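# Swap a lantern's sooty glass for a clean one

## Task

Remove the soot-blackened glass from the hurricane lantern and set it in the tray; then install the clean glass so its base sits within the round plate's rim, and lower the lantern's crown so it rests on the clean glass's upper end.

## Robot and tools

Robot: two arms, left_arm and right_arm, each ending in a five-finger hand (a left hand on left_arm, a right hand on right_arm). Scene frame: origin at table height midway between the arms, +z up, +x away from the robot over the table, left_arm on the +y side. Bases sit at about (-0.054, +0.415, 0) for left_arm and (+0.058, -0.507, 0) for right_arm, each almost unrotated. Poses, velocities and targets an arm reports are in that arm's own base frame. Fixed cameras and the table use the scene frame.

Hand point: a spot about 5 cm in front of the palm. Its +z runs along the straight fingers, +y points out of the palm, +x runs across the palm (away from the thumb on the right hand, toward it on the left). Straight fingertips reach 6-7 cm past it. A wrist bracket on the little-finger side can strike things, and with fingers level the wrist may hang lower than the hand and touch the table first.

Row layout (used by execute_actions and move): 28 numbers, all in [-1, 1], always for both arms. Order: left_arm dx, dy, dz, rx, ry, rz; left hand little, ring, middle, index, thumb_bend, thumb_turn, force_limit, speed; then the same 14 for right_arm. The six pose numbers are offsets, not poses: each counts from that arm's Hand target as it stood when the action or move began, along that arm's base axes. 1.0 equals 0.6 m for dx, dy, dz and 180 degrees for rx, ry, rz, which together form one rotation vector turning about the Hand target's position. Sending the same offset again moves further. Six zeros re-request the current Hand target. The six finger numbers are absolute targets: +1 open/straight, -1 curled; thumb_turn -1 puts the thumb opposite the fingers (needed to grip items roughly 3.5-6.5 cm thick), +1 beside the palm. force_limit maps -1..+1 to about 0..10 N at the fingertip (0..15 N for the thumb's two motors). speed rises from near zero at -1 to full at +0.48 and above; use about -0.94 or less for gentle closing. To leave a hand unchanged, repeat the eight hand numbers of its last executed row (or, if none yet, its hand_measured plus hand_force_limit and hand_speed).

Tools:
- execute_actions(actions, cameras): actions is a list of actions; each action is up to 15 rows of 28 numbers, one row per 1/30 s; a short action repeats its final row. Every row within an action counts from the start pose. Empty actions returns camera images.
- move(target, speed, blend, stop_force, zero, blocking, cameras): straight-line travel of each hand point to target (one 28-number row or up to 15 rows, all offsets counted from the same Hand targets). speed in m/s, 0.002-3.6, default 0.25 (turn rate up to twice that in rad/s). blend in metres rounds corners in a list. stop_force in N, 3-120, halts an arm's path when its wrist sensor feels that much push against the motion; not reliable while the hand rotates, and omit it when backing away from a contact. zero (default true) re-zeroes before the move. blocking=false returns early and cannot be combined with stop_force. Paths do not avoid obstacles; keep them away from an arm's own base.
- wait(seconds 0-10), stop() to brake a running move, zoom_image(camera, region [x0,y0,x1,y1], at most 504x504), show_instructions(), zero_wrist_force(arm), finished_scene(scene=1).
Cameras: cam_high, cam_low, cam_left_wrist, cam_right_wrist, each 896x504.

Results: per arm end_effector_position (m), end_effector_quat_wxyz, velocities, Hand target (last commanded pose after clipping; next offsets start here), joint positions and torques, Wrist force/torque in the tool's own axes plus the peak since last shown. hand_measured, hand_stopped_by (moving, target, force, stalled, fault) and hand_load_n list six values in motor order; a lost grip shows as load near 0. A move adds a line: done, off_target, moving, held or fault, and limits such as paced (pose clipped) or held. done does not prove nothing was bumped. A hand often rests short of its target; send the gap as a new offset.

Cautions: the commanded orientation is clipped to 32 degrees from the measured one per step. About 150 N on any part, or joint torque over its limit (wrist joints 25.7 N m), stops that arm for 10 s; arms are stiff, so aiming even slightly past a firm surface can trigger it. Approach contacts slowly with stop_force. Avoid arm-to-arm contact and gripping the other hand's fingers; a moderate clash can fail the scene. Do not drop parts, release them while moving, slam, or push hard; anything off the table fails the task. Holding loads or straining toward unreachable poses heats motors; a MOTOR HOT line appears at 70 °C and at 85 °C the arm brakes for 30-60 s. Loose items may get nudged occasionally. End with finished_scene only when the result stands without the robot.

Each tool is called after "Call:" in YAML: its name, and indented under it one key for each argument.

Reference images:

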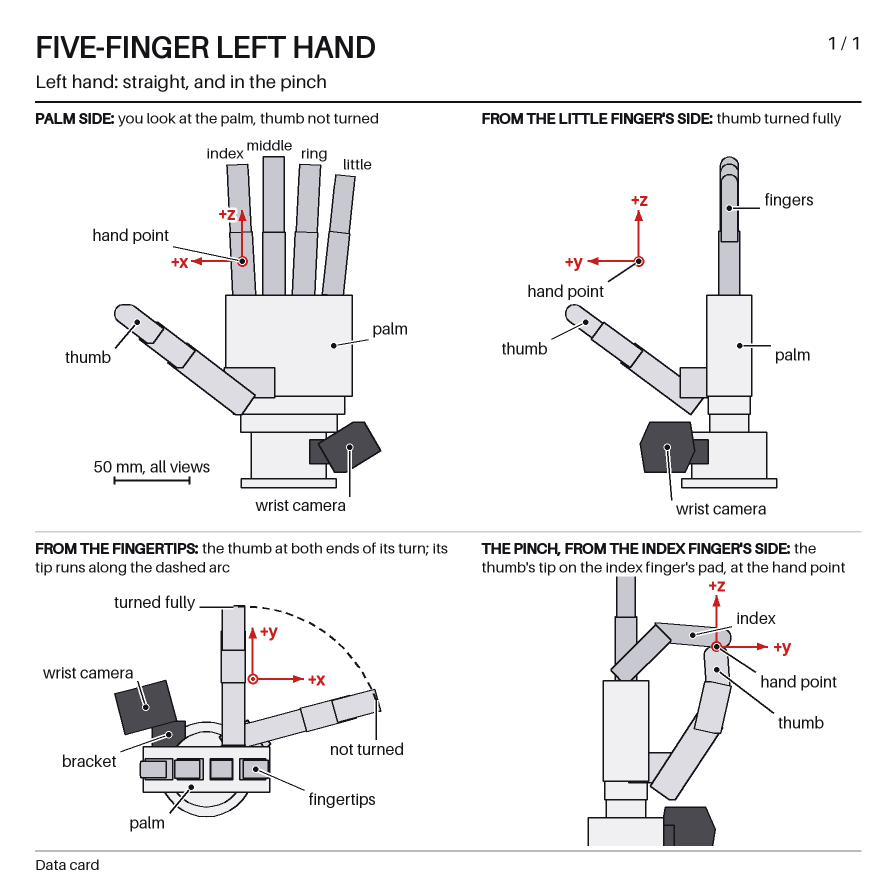

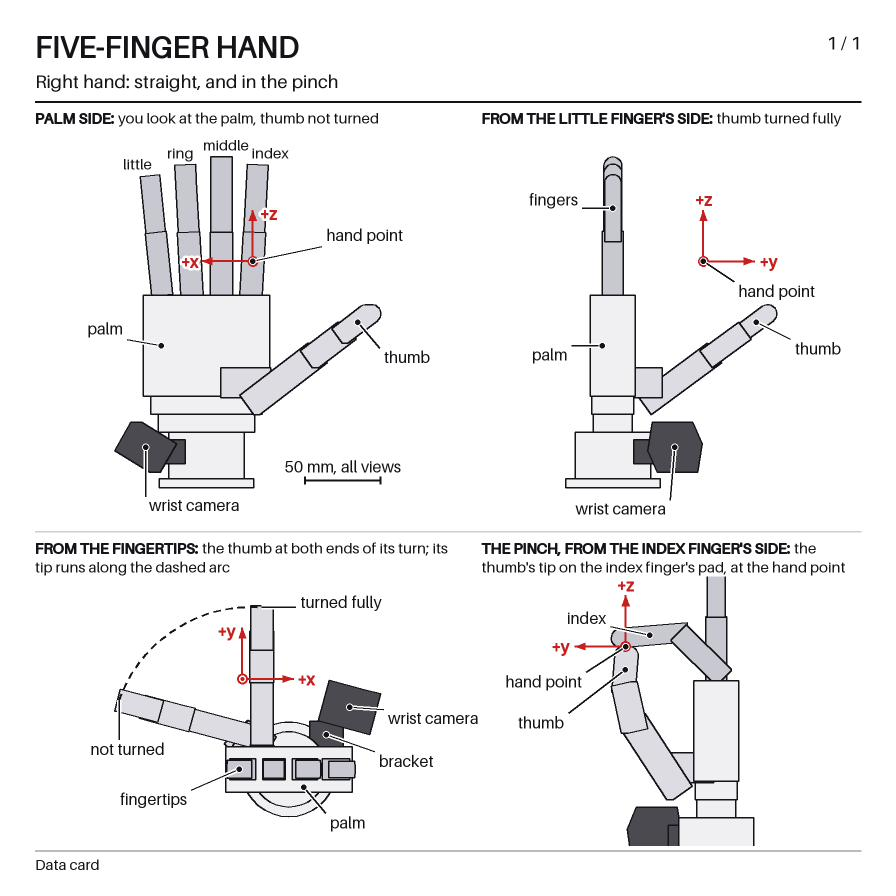

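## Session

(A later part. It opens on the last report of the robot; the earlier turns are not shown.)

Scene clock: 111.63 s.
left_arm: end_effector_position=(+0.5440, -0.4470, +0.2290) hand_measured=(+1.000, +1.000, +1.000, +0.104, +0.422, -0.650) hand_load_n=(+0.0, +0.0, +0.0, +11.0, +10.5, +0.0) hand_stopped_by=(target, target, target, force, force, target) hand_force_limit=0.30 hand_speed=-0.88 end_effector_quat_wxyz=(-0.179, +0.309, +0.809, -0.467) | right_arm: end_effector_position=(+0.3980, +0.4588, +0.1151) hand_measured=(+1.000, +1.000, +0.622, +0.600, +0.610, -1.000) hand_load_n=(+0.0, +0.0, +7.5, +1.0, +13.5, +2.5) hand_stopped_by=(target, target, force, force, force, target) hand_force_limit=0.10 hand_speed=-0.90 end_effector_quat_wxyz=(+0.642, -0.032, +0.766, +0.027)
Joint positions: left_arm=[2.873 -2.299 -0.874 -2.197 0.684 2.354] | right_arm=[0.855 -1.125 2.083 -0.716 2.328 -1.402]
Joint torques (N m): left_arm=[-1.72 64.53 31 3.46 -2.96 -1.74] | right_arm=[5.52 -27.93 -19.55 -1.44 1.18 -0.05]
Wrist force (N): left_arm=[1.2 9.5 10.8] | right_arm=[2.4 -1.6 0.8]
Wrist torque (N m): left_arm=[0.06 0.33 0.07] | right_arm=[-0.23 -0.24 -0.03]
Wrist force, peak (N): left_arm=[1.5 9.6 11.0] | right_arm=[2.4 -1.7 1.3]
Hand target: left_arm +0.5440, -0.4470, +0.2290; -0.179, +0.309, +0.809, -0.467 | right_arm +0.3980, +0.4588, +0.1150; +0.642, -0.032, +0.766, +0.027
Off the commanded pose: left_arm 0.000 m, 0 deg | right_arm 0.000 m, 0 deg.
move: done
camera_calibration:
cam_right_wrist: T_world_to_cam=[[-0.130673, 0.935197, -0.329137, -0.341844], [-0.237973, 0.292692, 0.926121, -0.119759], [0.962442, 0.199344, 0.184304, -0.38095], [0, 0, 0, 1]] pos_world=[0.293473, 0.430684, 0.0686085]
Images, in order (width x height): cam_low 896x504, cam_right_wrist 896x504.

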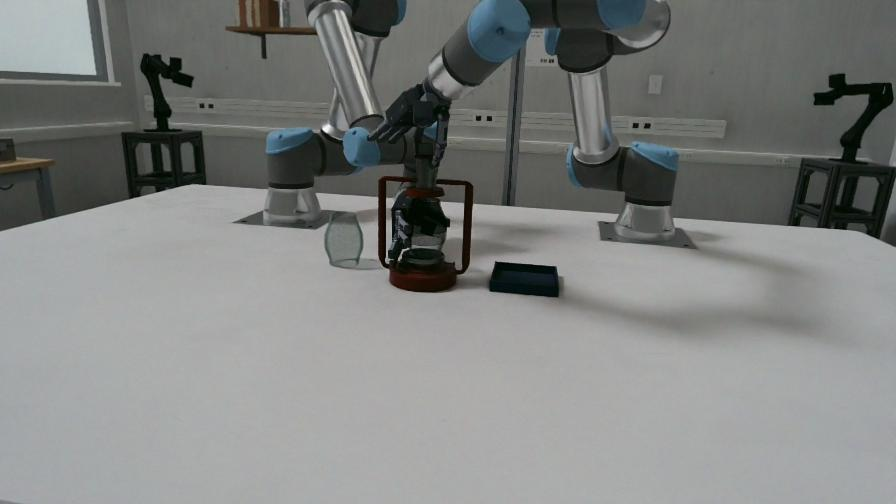

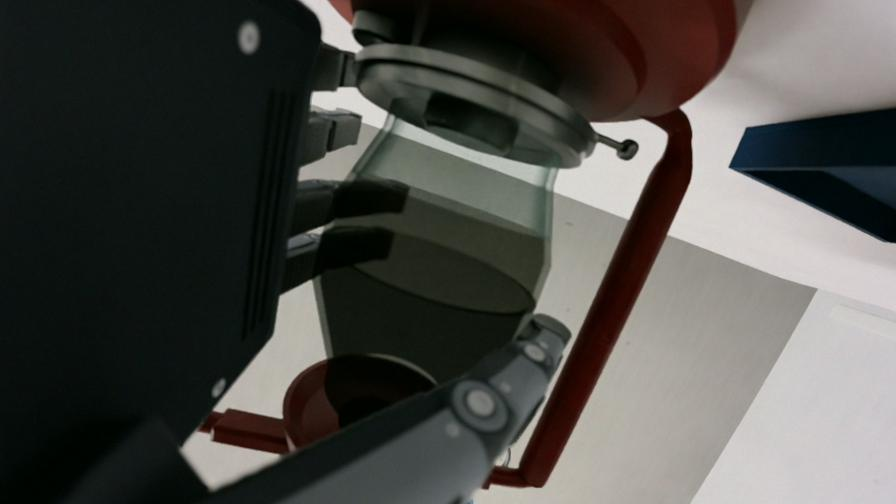

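Call:
move:
  target: [0,0,0,0,0,0,1,1,1,-0.3,-0.2,-0.65,0.3,-0.88,0,0,0.01,0,0,0,1,1,0.1,0.2,0.1,-1,0.1,-0.9]
  cameras: ["cam_low","cam_right_wrist","cam_left_wrist"]
  speed: 0.03

Call:
zoom_image:
  camera: "cam_low"
  region: [380, 180, 480, 280]

Call:
zoom_image:
  camera: "cam_right_wrist"
  region: [300, 0, 680, 320]

Scene clock: 112.63 s.
left_arm: end_effector_position=(+0.5440, -0.4470, +0.2290) hand_measured=(+1.000, +1.000, +1.000, +0.104, +0.422, -0.650) hand_load_n=(+0.0, +0.0, +0.0, +10.5, +10.5, +0.0) hand_stopped_by=(target, target, target, force, force, target) hand_force_limit=0.30 hand_speed=-0.88 end_effector_quat_wxyz=(-0.179, +0.309, +0.809, -0.467) | right_arm: end_effector_position=(+0.3980, +0.4588, +0.1211) hand_measured=(+1.000, +1.000, +0.622, +0.600, +0.610, -1.000) hand_load_n=(+0.0, +0.0, +7.5, +1.0, +13.0, +2.5) hand_stopped_by=(target, target, force, force, force, target) hand_force_limit=0.10 hand_speed=-0.90 end_effector_quat_wxyz=(+0.642, -0.032, +0.766, +0.027)
Joint positions: left_arm=[2.873 -2.299 -0.874 -2.197 0.684 2.354] | right_arm=[0.855 -1.138 2.08 -0.7 2.328 -1.402]
Joint torques (N m): left_arm=[-1.14 64.39 31.49 3.54 -3.03 -1.69] | right_arm=[4.65 -26.26 -18.28 -1.72 1.07 -0.67]
Wrist force (N): left_arm=[1.4 9.5 10.8] | right_arm=[2.5 -1.5 0.8]
Wrist torque (N m): left_arm=[0.07 0.30 0.08] | right_arm=[-0.23 -0.28 -0.03]
Wrist force, peak (N): left_arm=[1.4 9.8 10.9] | right_arm=[2.6 -1.8 0.8]
Hand target: left_arm +0.5440, -0.4470, +0.2290; -0.179, +0.309, +0.809, -0.467 | right_arm +0.3980, +0.4588, +0.1210; +0.642, -0.032, +0.766, +0.027
Off the commanded pose: left_arm 0.000 m, 0 deg | right_arm 0.000 m, 0 deg.
move: done
camera_calibration:
cam_left_wrist: T_world_to_cam=[[-0.527179, -0.176572, 0.831207, 0.0169386], [-0.306799, 0.951744, 0.00759523, 0.599864], [-0.792437, -0.251009, -0.555911, 0.559602], [0, 0, 0, 1]] pos_world=[0.636417, -0.427461, 0.292453]
cam_right_wrist: T_world_to_cam=[[-0.130605, 0.935243, -0.329032, -0.339917], [-0.237933, 0.292609, 0.926158, -0.125294], [0.962461, 0.199249, 0.184308, -0.38202], [0, 0, 0, 1]] pos_world=[0.293473, 0.430684, 0.0746081]
Images, in order (width x height): cam_low 896x504, cam_left_wrist 896x504, cam_right_wrist 896x504.

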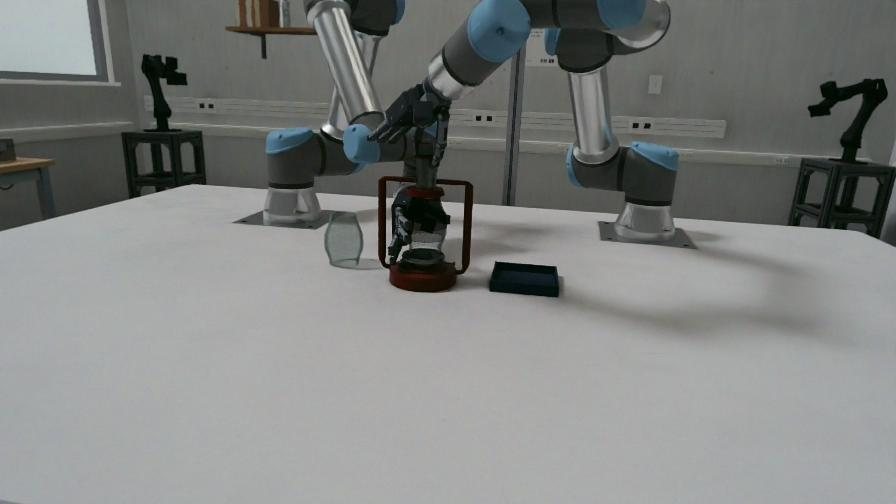

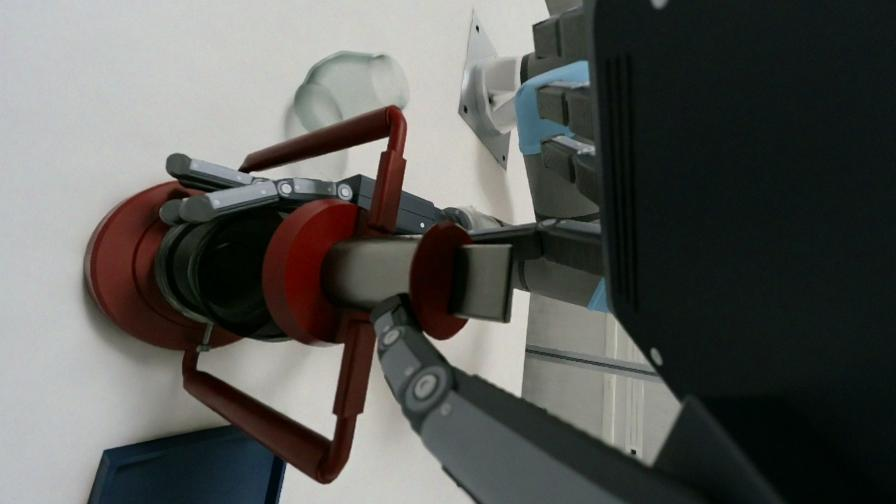

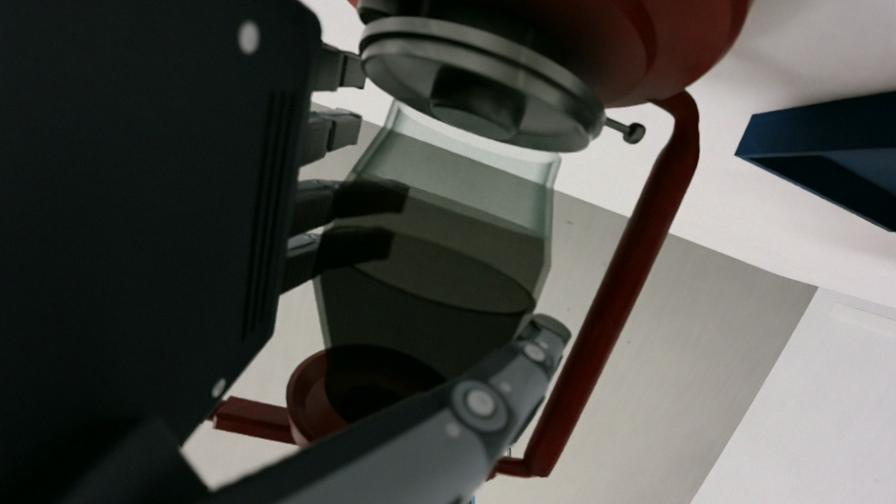

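Scaled by 5.040 from the camera's 896x504 image, which has a finer 1280x720 frame.

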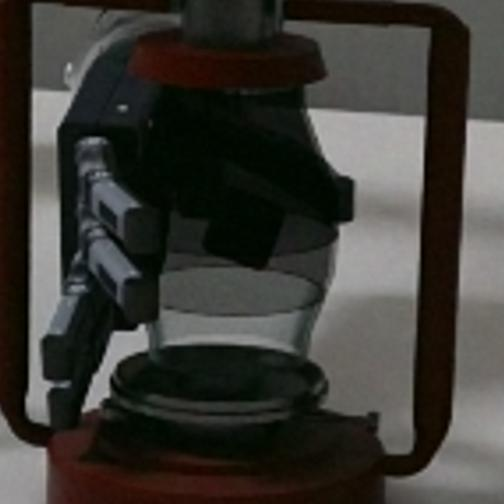

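Scaled by 1.326 from the camera's 896x504 image, which has a finer 1280x720 frame.

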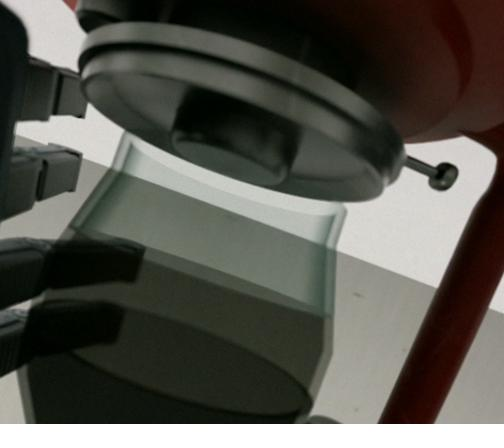

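Call:
move:
  target: [0,0,0.005,0,0,0,1,1,1,-0.3,-0.2,-0.65,0.3,-0.88,0,0,0,0,0,0,1,1,0.1,0.2,0.1,-1,0.1,-0.9]
  cameras: []
  speed: 0.02

Call:
move:
  target: [0,0,0,0,0,0,1,1,1,-0.3,-0.2,-0.65,0.3,-0.88,0,0,0.01,0,0,0,1,1,0.1,0.2,0.1,-1,0.1,-0.9]
  cameras: ["cam_low","cam_right_wrist"]
  speed: 0.03
  stop_force: 5

Call:
zoom_image:
  camera: "cam_low"
  region: [380, 180, 480, 280]

Call:
zoom_image:
  camera: "cam_right_wrist"
  region: [300, 0, 680, 320]

Scene clock: 113.83 s.
left_arm: end_effector_position=(+0.5440, -0.4470, +0.2321) hand_measured=(+1.000, +1.000, +1.000, +0.104, +0.422, -0.650) hand_load_n=(+0.0, +0.0, +0.0, +11.0, +10.5, +0.0) hand_stopped_by=(target, target, target, force, force, target) hand_force_limit=0.30 hand_speed=-0.88 end_effector_quat_wxyz=(-0.179, +0.309, +0.809, -0.467) | right_arm: end_effector_position=(+0.3980, +0.4588, +0.1210) hand_measured=(+1.000, +1.000, +0.622, +0.600, +0.610, -1.000) hand_load_n=(+0.0, +0.0, +7.5, +1.0, +13.5, +2.0) hand_stopped_by=(target, target, force, force, force, target) hand_force_limit=0.10 hand_speed=-0.90 end_effector_quat_wxyz=(+0.642, -0.032, +0.766, +0.027)
Joint positions: left_arm=[2.873 -2.299 -0.866 -2.204 0.684 2.354] | right_arm=[0.855 -1.138 2.08 -0.701 2.328 -1.402]
Joint torques (N m): left_arm=[-1.06 67.98 32.16 1.33 -3.03 -1.33] | right_arm=[5.08 -26.5 -8.68 -1.8 1.18 -0.59]
Wrist force (N): left_arm=[0.7 10.3 11.1] | right_arm=[2.3 -1.5 1.0]
Wrist torque (N m): left_arm=[0.07 0.32 0.07] | right_arm=[-0.24 -0.25 -0.04]
Wrist force, peak (N): left_arm=[0.8 10.4 11.0] | right_arm=[2.5 -1.7 0.9]
Hand target: left_arm +0.5440, -0.4470, +0.2320; -0.179, +0.309, +0.809, -0.467 | right_arm +0.3980, +0.4588, +0.1210; +0.642, -0.032, +0.766, +0.027
Off the commanded pose: left_arm 0.000 m, 0 deg | right_arm 0.000 m, 0 deg.
move: done
No camera images: "cameras" was empty.

Scene clock: 115.33 s.
left_arm: end_effector_position=(+0.5440, -0.4470, +0.2320) hand_measured=(+1.000, +1.000, +1.000, +0.104, +0.422, -0.650) hand_load_n=(+0.0, +0.0, -0.5, +11.0, +10.0, +0.0) hand_stopped_by=(target, target, target, force, force, target) hand_force_limit=0.30 hand_speed=-0.88 end_effector_quat_wxyz=(-0.179, +0.309, +0.809, -0.467) | right_arm: end_effector_position=(+0.3980, +0.4588, +0.1270) hand_measured=(+1.000, +1.000, +0.622, +0.600, +0.610, -1.000) hand_load_n=(+0.0, +0.0, +7.5, +1.0, +13.0, +2.0) hand_stopped_by=(target, target, force, force, force, target) hand_force_limit=0.10 hand_speed=-0.90 end_effector_quat_wxyz=(+0.642, -0.032, +0.766, +0.027)
Joint positions: left_arm=[2.873 -2.299 -0.866 -2.204 0.684 2.354] | right_arm=[0.855 -1.151 2.077 -0.685 2.328 -1.402]
Joint torques (N m): left_arm=[-1.14 64.76 23.77 3.57 -2.54 1.16] | right_arm=[4.84 -26.61 -9.27 -1.78 1.03 -1.44]
Wrist force (N): left_arm=[1.1 10.2 11.2] | right_arm=[2.3 -1.4 0.9]
Wrist torque (N m): left_arm=[0.07 0.31 0.07] | right_arm=[-0.22 -0.25 -0.03]
Wrist force, peak (N): left_arm=[1.0 10.4 11.3] | right_arm=[2.5 -1.8 0.8]
Hand target: left_arm +0.5440, -0.4470, +0.2320; -0.179, +0.309, +0.809, -0.467 | right_arm +0.3980, +0.4588, +0.1270; +0.642, -0.032, +0.766, +0.027
Off the commanded pose: left_arm 0.000 m, 0 deg | right_arm 0.000 m, 0 deg.
move: done
camera_calibration:
cam_right_wrist: T_world_to_cam=[[-0.130605, 0.935243, -0.329032, -0.337976], [-0.237933, 0.292609, 0.926158, -0.130759], [0.962461, 0.199249, 0.184308, -0.383107], [0, 0, 0, 1]] pos_world=[0.293473, 0.430684, 0.0805081]
Images, in order (width x height): cam_low 896x504, cam_right_wrist 896x504.

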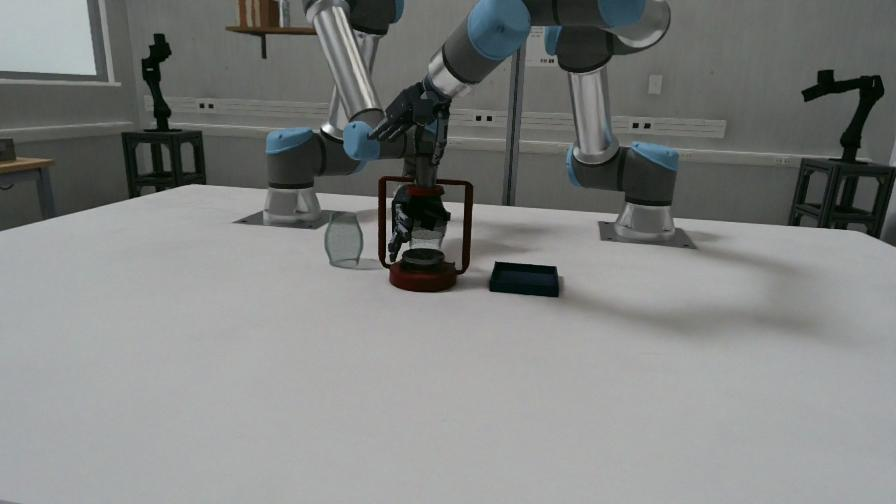

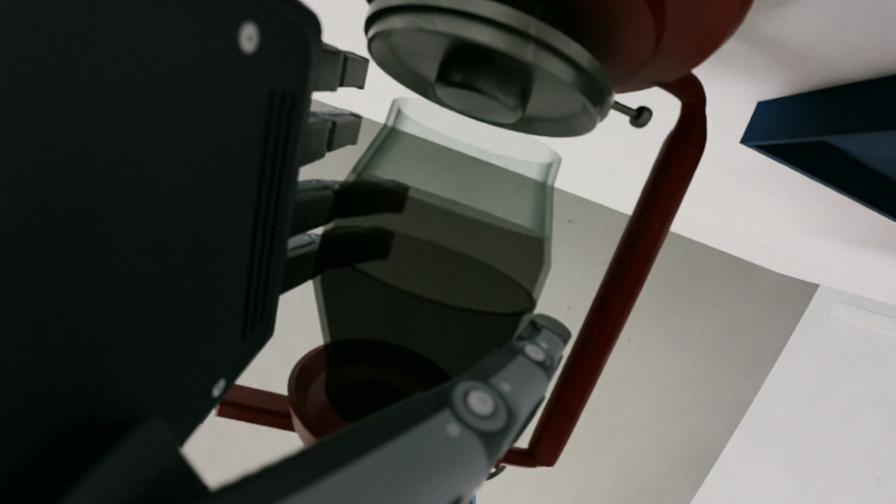

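Scaled by 5.040 from the camera's 896x504 image, which has a finer 1280x720 frame.

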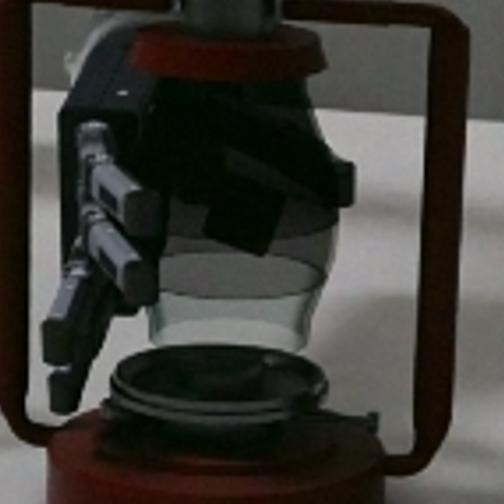

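Scaled by 1.326 from the camera's 896x504 image, which has a finer 1280x720 frame.

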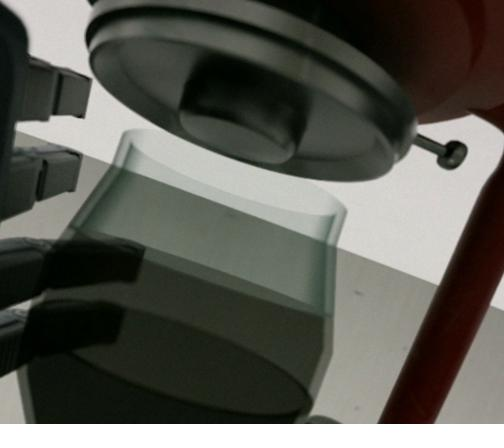

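Call:
execute_actions:
  actions: []
  cameras: ["all"]

Scene clock: 116.30 s.
left_arm: end_effector_position=(+0.5440, -0.4470, +0.2320) hand_measured=(+1.000, +1.000, +1.000, +0.104, +0.422, -0.650) hand_load_n=(+0.0, +0.0, +0.0, +11.0, +10.5, +0.0) hand_stopped_by=(target, target, target, force, force, target) hand_force_limit=0.30 hand_speed=-0.88 end_effector_quat_wxyz=(-0.179, +0.309, +0.809, -0.467) | right_arm: end_effector_position=(+0.3980, +0.4588, +0.1270) hand_measured=(+1.000, +1.000, +0.622, +0.600, +0.610, -1.000) hand_load_n=(+0.0, +0.0, +7.5, +1.0, +13.0, +2.0) hand_stopped_by=(target, target, force, force, force, target) hand_force_limit=0.10 hand_speed=-0.90 end_effector_quat_wxyz=(+0.642, -0.032, +0.766, +0.027)
Joint positions: left_arm=[2.873 -2.299 -0.866 -2.204 0.684 2.354] | right_arm=[0.855 -1.151 2.077 -0.685 2.328 -1.402]
Joint velocities: within noise
Joint torques (N m): left_arm=[-0.94 63.19 23.92 3.61 -2.29 1.26] | right_arm=[4.61 -26.41 -7.95 -1.88 1.04 -1.37]
Motor temperatures (°C): left_arm=[38 37 38 38 45 41] | right_arm=[28 34 33 38 40 41]
Wrist force (N): left_arm=[1.1 10.3 11.2] | right_arm=[2.2 -1.4 0.8]
Wrist torque (N m): left_arm=[0.09 0.32 0.07] | right_arm=[-0.21 -0.23 -0.04]
Wrist force, peak (N): left_arm=[1.1 10.3 11.3] | right_arm=[2.4 -1.8 0.9]
Hand target: left_arm +0.5440, -0.4470, +0.2320; -0.179, +0.309, +0.809, -0.467 | right_arm +0.3980, +0.4588, +0.1270; +0.642, -0.032, +0.766, +0.027
Off the commanded pose: left_arm 0.000 m, 0 deg | right_arm 0.000 m, 0 deg.
camera_calibration:
cam_left_wrist: T_world_to_cam=[[-0.527165, -0.176568, 0.831217, 0.0144349], [-0.306875, 0.95172, 0.0075426, 0.599895], [-0.792417, -0.251103, -0.555897, 0.561212], [0, 0, 0, 1]] pos_world=[0.636416, -0.427461, 0.295453]
cam_right_wrist: T_world_to_cam=[[-0.130605, 0.935243, -0.329032, -0.337976], [-0.237933, 0.292609, 0.926158, -0.130759], [0.962461, 0.199249, 0.184308, -0.383107], [0, 0, 0, 1]] pos_world=[0.293473, 0.430684, 0.0805081]

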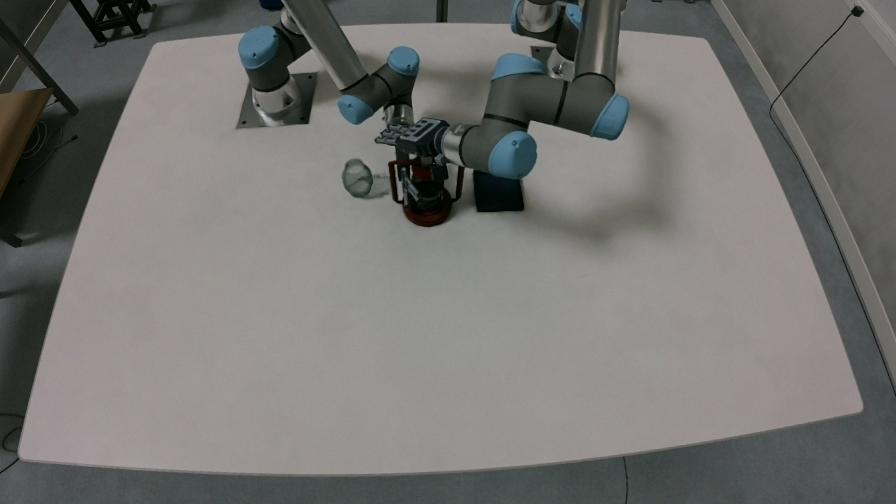

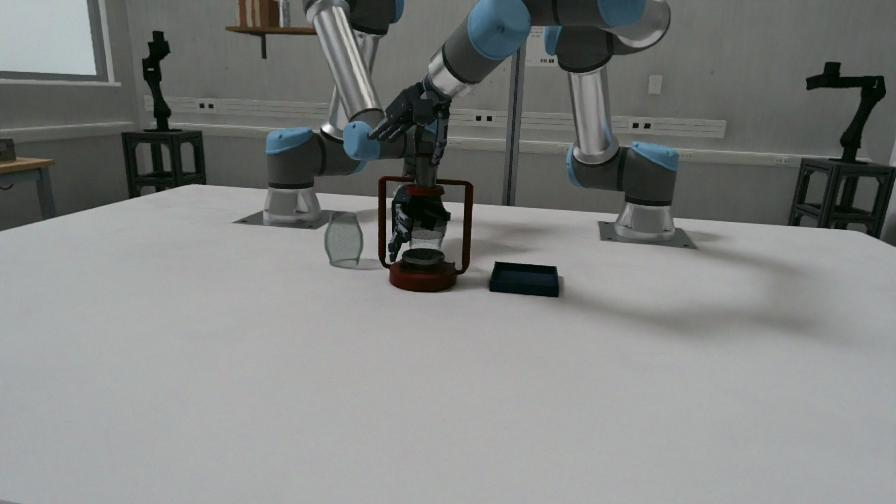

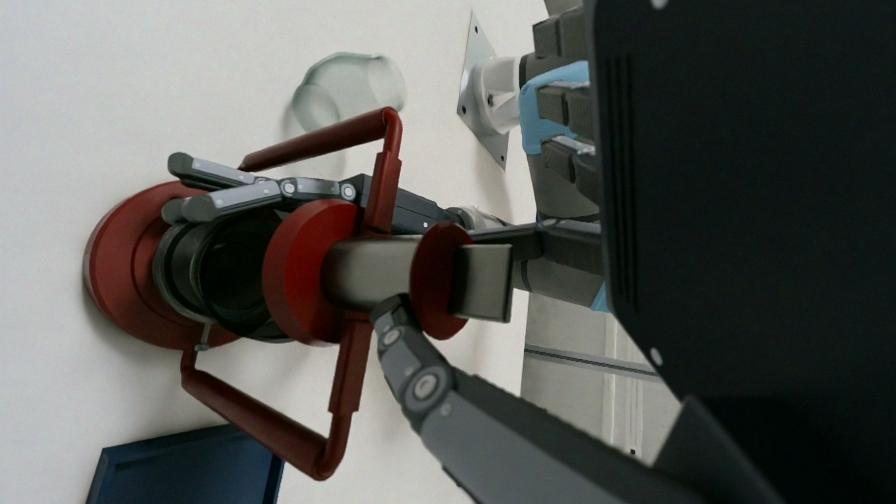

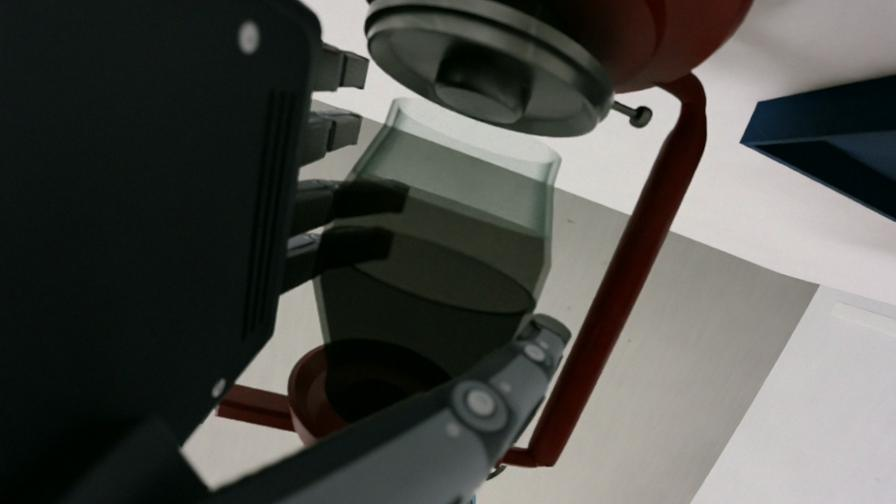

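Call:
move:
  target: [0,0,0,0,0,0,1,1,1,-0.3,-0.2,-0.65,0.3,-0.88,-0.0996,-0.0087,0,0,0,0,1,1,0.1,0.2,0.1,-1,0.1,-0.9]
  speed: 0.04
  stop_force: 7
  cameras: ["cam_low","cam_left_wrist","cam_right_wrist"]

Scene clock: 119.03 s.
left_arm: end_effector_position=(+0.5440, -0.4470, +0.2320) hand_measured=(+1.000, +1.000, +1.000, +0.104, +0.422, -0.650) hand_load_n=(+0.0, +0.0, +0.0, +11.0, +10.5, +0.0) hand_stopped_by=(target, target, target, force, force, target) hand_force_limit=0.30 hand_speed=-0.88 end_effector_quat_wxyz=(-0.179, +0.309, +0.809, -0.467) | right_arm: end_effector_position=(+0.3383, +0.4536, +0.1270) hand_measured=(+1.000, +1.000, +0.622, +0.600, +0.610, -1.000) hand_load_n=(+0.0, +0.0, +7.5, +1.0, +13.0, +2.0) hand_stopped_by=(target, target, force, force, force, target) hand_force_limit=0.10 hand_speed=-0.90 end_effector_quat_wxyz=(+0.642, -0.032, +0.766, +0.027)
Joint positions: left_arm=[2.873 -2.299 -0.866 -2.204 0.684 2.354] | right_arm=[0.973 -1.184 2.138 -0.68 2.442 -1.358]
Joint torques (N m): left_arm=[-0.8 60.26 23.95 3.58 -1.47 1.23] | right_arm=[-7.45 -24.21 -21.22 -1.64 0.24 -3]
Wrist force (N): left_arm=[1.1 10.2 11.1] | right_arm=[2.3 -1.5 1.0]
Wrist torque (N m): left_arm=[0.08 0.31 0.08] | right_arm=[-0.24 -0.23 0.03]
Wrist force, peak (N): left_arm=[1.0 10.5 11.3] | right_arm=[2.6 -1.7 1.0]
Hand target: left_arm +0.5440, -0.4470, +0.2320; -0.179, +0.309, +0.809, -0.467 | right_arm +0.3383, +0.4536, +0.1270; +0.642, -0.032, +0.766, +0.027
Off the commanded pose: left_arm 0.000 m, 0 deg | right_arm 0.000 m, 0 deg.
move: done
camera_calibration:
cam_left_wrist: T_world_to_cam=[[-0.527179, -0.176572, 0.831207, 0.014445], [-0.306799, 0.951744, 0.00759523, 0.599842], [-0.792437, -0.251009, -0.555911, 0.561269], [0, 0, 0, 1]] pos_world=[0.636417, -0.427461, 0.295453]
cam_right_wrist: T_world_to_cam=[[-0.130695, 0.935224, -0.32905, -0.340892], [-0.237961, 0.292604, 0.926152, -0.143456], [0.962441, 0.199345, 0.184305, -0.324553], [0, 0, 0, 1]] pos_world=[0.233673, 0.425484, 0.0805082]
Images, in order (width x height): cam_low 896x504, cam_left_wrist 896x504, cam_right_wrist 896x504.

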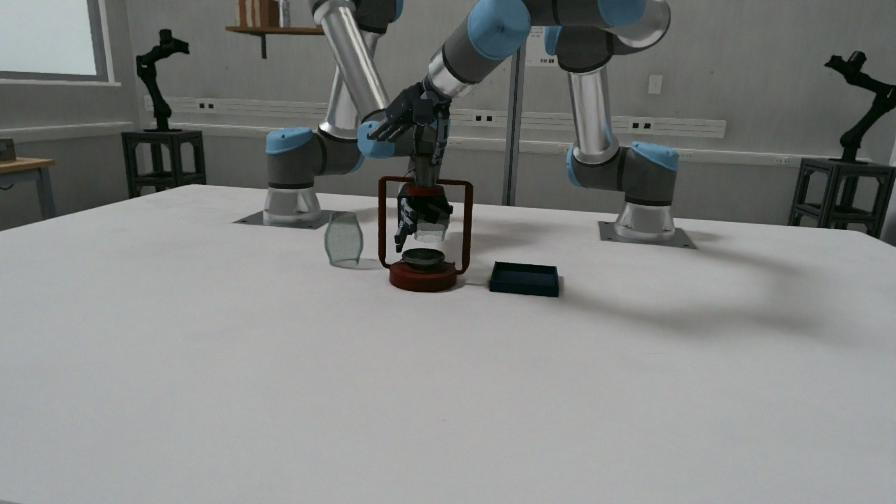

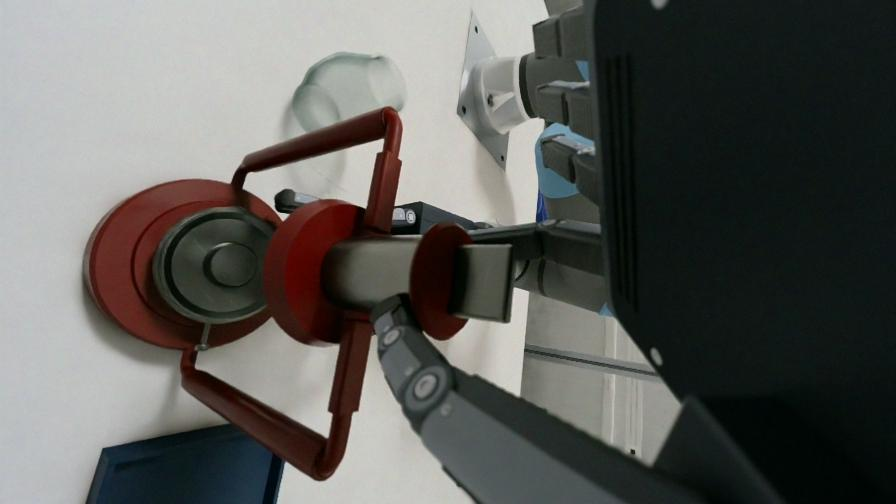

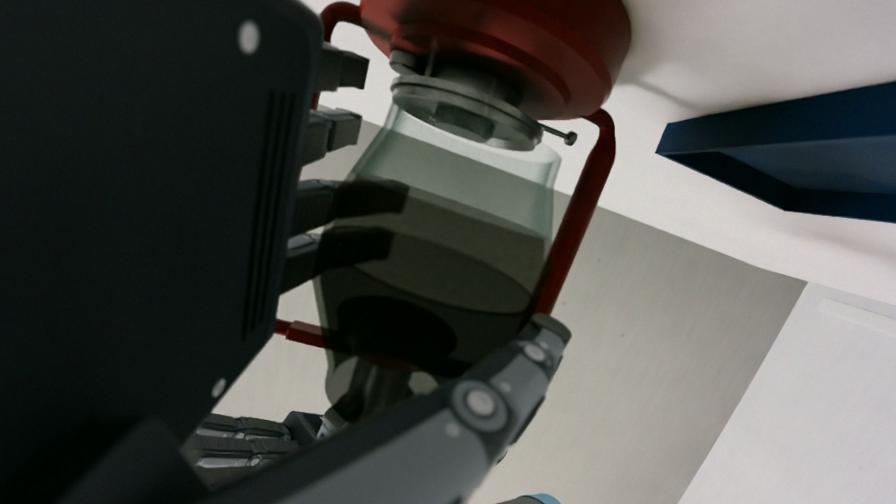

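Call:
execute_actions:
  actions: []
  cameras: ["all"]

Call:
zoom_image:
  camera: "cam_low"
  region: [370, 160, 590, 320]

Call:
zoom_image:
  camera: "cam_high"
  region: [360, 100, 560, 240]

Scene clock: 120.50 s.
left_arm: end_effector_position=(+0.5440, -0.4470, +0.2320) hand_measured=(+1.000, +1.000, +1.000, +0.104, +0.422, -0.650) hand_load_n=(+0.0, +0.0, +0.0, +10.5, +10.5, +0.0) hand_stopped_by=(target, target, target, force, force, target) hand_force_limit=0.30 hand_speed=-0.88 end_effector_quat_wxyz=(-0.179, +0.309, +0.809, -0.467) | right_arm: end_effector_position=(+0.3383, +0.4536, +0.1270) hand_measured=(+1.000, +1.000, +0.622, +0.600, +0.610, -1.000) hand_load_n=(+0.0, +0.0, +7.5, +1.0, +13.5, +2.0) hand_stopped_by=(target, target, force, force, force, target) hand_force_limit=0.10 hand_speed=-0.90 end_effector_quat_wxyz=(+0.642, -0.032, +0.766, +0.027)
Joint positions: left_arm=[2.873 -2.299 -0.866 -2.204 0.684 2.354] | right_arm=[0.973 -1.184 2.138 -0.68 2.442 -1.358]
Joint velocities: within noise
Joint torques (N m): left_arm=[-1.2 59.79 24.18 3.58 -1.01 1.28] | right_arm=[-7.69 -24.08 -21.18 -1.56 0.97 -2.91]
Motor temperatures (°C): left_arm=[38 37 38 38 45 41] | right_arm=[28 34 33 38 40 41]
Wrist force (N): left_arm=[1.0 10.3 11.2] | right_arm=[2.0 -1.5 1.0]
Wrist torque (N m): left_arm=[0.09 0.32 0.07] | right_arm=[-0.25 -0.20 0.01]
Wrist force, peak (N): left_arm=[1.1 10.4 11.3] | right_arm=[2.6 -1.5 1.0]
Hand target: left_arm +0.5440, -0.4470, +0.2320; -0.179, +0.309, +0.809, -0.467 | right_arm +0.3383, +0.4536, +0.1270; +0.642, -0.032, +0.766, +0.027
Off the commanded pose: left_arm 0.000 m, 0 deg | right_arm 0.000 m, 0 deg.
camera_calibration:
cam_left_wrist: T_world_to_cam=[[-0.527179, -0.176572, 0.831207, 0.014445], [-0.306799, 0.951744, 0.00759523, 0.599842], [-0.792437, -0.251009, -0.555911, 0.561269], [0, 0, 0, 1]] pos_world=[0.636417, -0.427461, 0.295453]
cam_right_wrist: T_world_to_cam=[[-0.130605, 0.935243, -0.329032, -0.340923], [-0.237933, 0.292609, 0.926158, -0.143466], [0.962461, 0.199249, 0.184308, -0.324516], [0, 0, 0, 1]] pos_world=[0.233673, 0.425484, 0.0805081]

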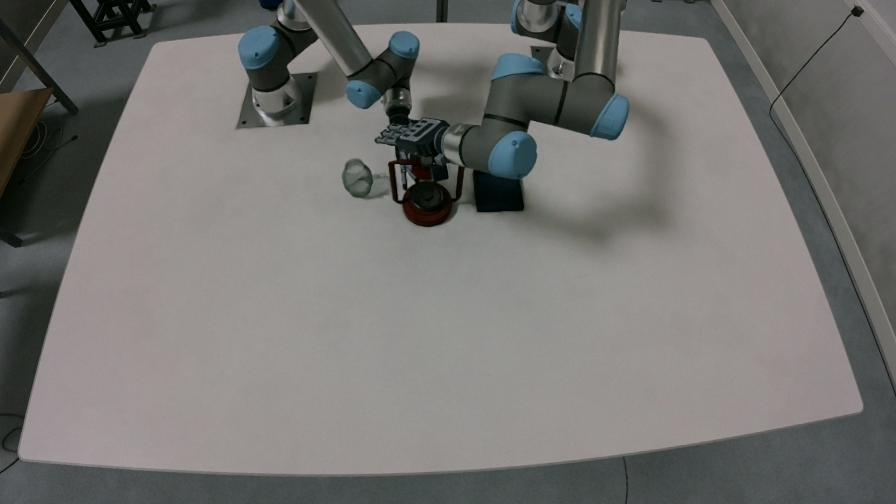

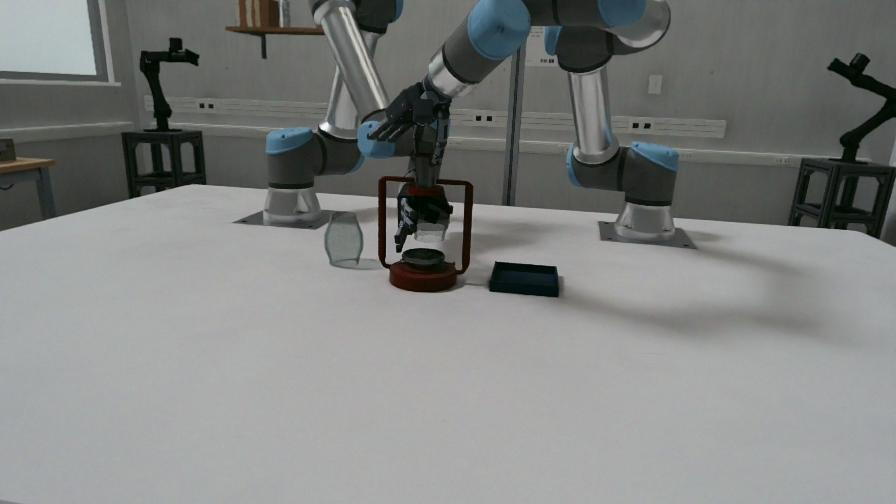

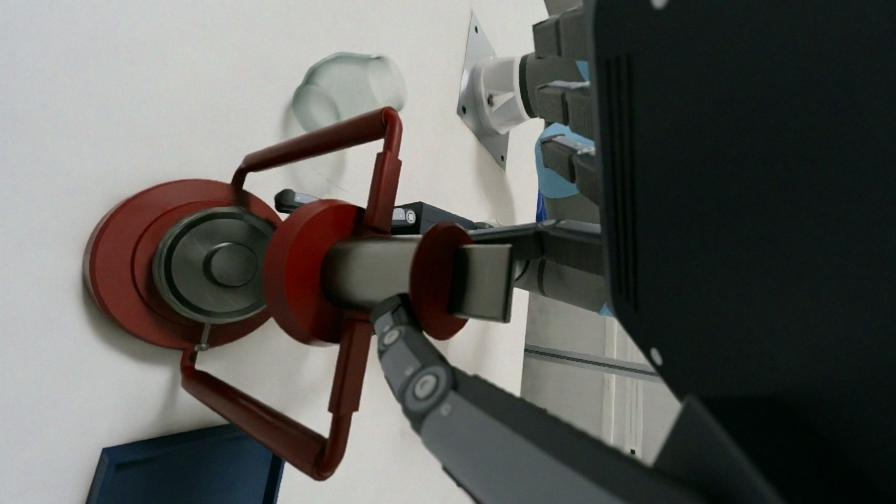

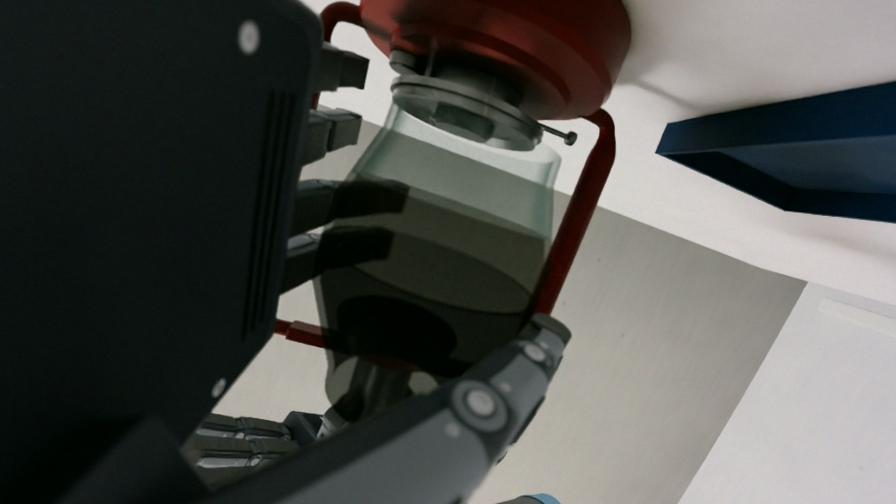

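Scaled by 2.291 from the camera's 896x504 image, which has a finer 1280x720 frame.

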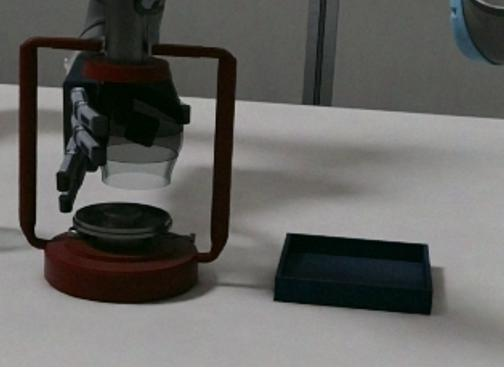

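Scaled by 2.520 from the camera's 896x504 image, which has a finer 1280x720 frame.

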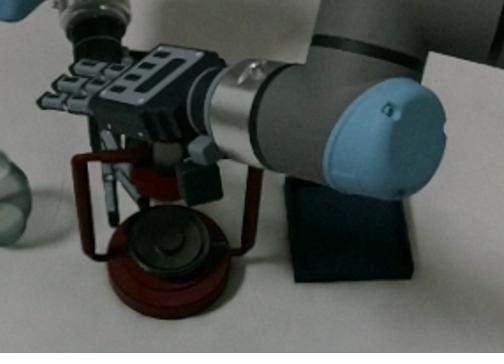

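Call:
move:
  target:
    - [0,0,0,0,0,0,1,1,1,-0.3,-0.2,-0.65,0.3,-0.88,0.0996,0.0087,0.0,0,0,0,1,1,0.1,0.2,0.1,-1,0.1,-0.9]
    - [0,0,0,0,0,0,1,1,1,-0.3,-0.2,-0.65,0.3,-0.88,0.0996,0.0087,-0.0133,0,0,0,1,1,0.1,0.2,0.1,-1,0.1,-0.9]
  speed: 0.05
  stop_force: 8
  cameras: ["cam_low","cam_left_wrist","cam_right_wrist"]

Call:
zoom_image:
  camera: "cam_low"
  region: [360, 160, 480, 300]

Scene clock: 125.77 s.
left_arm: end_effector_position=(+0.5440, -0.4470, +0.2320) hand_measured=(+1.000, +1.000, +1.000, +0.104, +0.422, -0.650) hand_load_n=(+0.0, +0.0, +0.0, +10.5, +10.5, +0.5) hand_stopped_by=(target, target, target, force, force, target) hand_force_limit=0.30 hand_speed=-0.88 end_effector_quat_wxyz=(-0.179, +0.309, +0.809, -0.467) | right_arm: end_effector_position=(+0.3980, +0.4588, +0.1191) hand_measured=(+1.000, +1.000, +0.622, +0.600, +0.610, -1.000) hand_load_n=(+0.0, +0.0, +7.5, +1.0, +13.5, +2.5) hand_stopped_by=(target, target, force, force, force, target) hand_force_limit=0.10 hand_speed=-0.90 end_effector_quat_wxyz=(+0.642, -0.032, +0.766, +0.027)
Joint positions: left_arm=[2.873 -2.299 -0.866 -2.204 0.684 2.354] | right_arm=[0.855 -1.134 2.081 -0.706 2.328 -1.402]
Joint torques (N m): left_arm=[-0.91 59.91 24.43 3.37 -0.7 1.16] | right_arm=[8.76 -32.58 -21.68 -1.8 -0.39 2.74]
Wrist force (N): left_arm=[1.0 10.3 11.1] | right_arm=[2.4 -1.6 1.1]
Wrist torque (N m): left_arm=[0.09 0.32 0.07] | right_arm=[-0.25 -0.26 0.08]
Wrist force, peak (N): left_arm=[1.1 10.3 11.4] | right_arm=[2.9 -1.7 1.0]
Hand target: left_arm +0.5440, -0.4470, +0.2320; -0.179, +0.309, +0.809, -0.467 | right_arm +0.3980, +0.4588, +0.1191; +0.642, -0.032, +0.766, +0.027
Off the commanded pose: left_arm 0.000 m, 0 deg | right_arm 0.000 m, 0 deg.
move: done
camera_calibration:
cam_left_wrist: T_world_to_cam=[[-0.527179, -0.176572, 0.831207, 0.014445], [-0.306799, 0.951744, 0.00759523, 0.599842], [-0.792437, -0.251009, -0.555911, 0.561269], [0, 0, 0, 1]] pos_world=[0.636417, -0.427461, 0.295453]
cam_right_wrist: T_world_to_cam=[[-0.130605, 0.935243, -0.329032, -0.340575], [-0.237933, 0.292609, 0.926158, -0.123442], [0.962461, 0.199249, 0.184308, -0.381651], [0, 0, 0, 1]] pos_world=[0.293473, 0.430684, 0.0726081]
Images, in order (width x height): cam_low 896x504, cam_left_wrist 896x504, cam_right_wrist 896x504.

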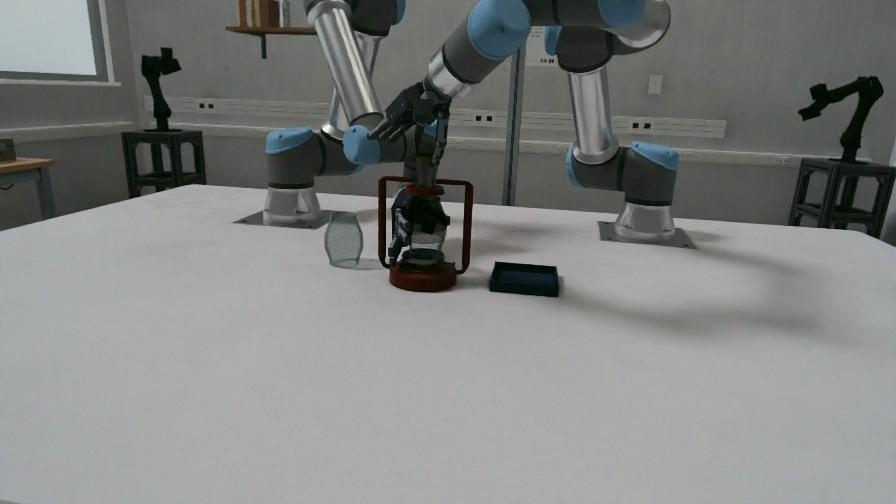

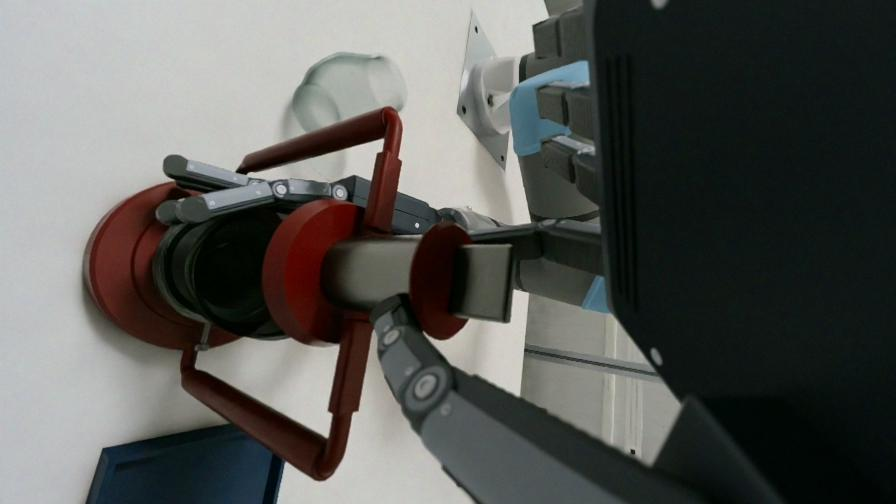

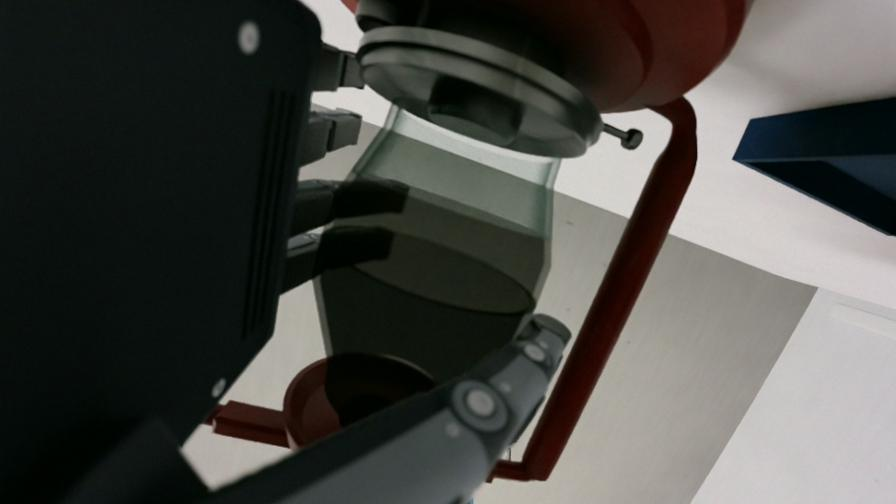

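Scaled by 3.600 from the camera's 896x504 image, which has a finer 1280x720 frame.

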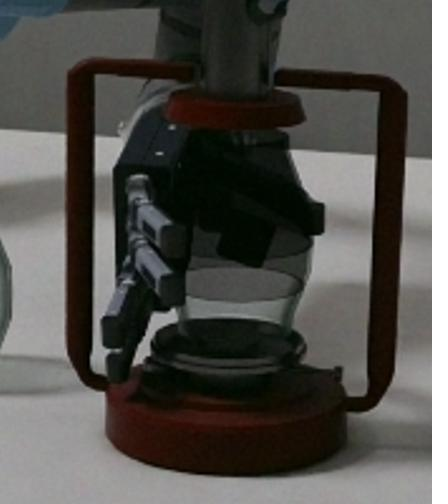

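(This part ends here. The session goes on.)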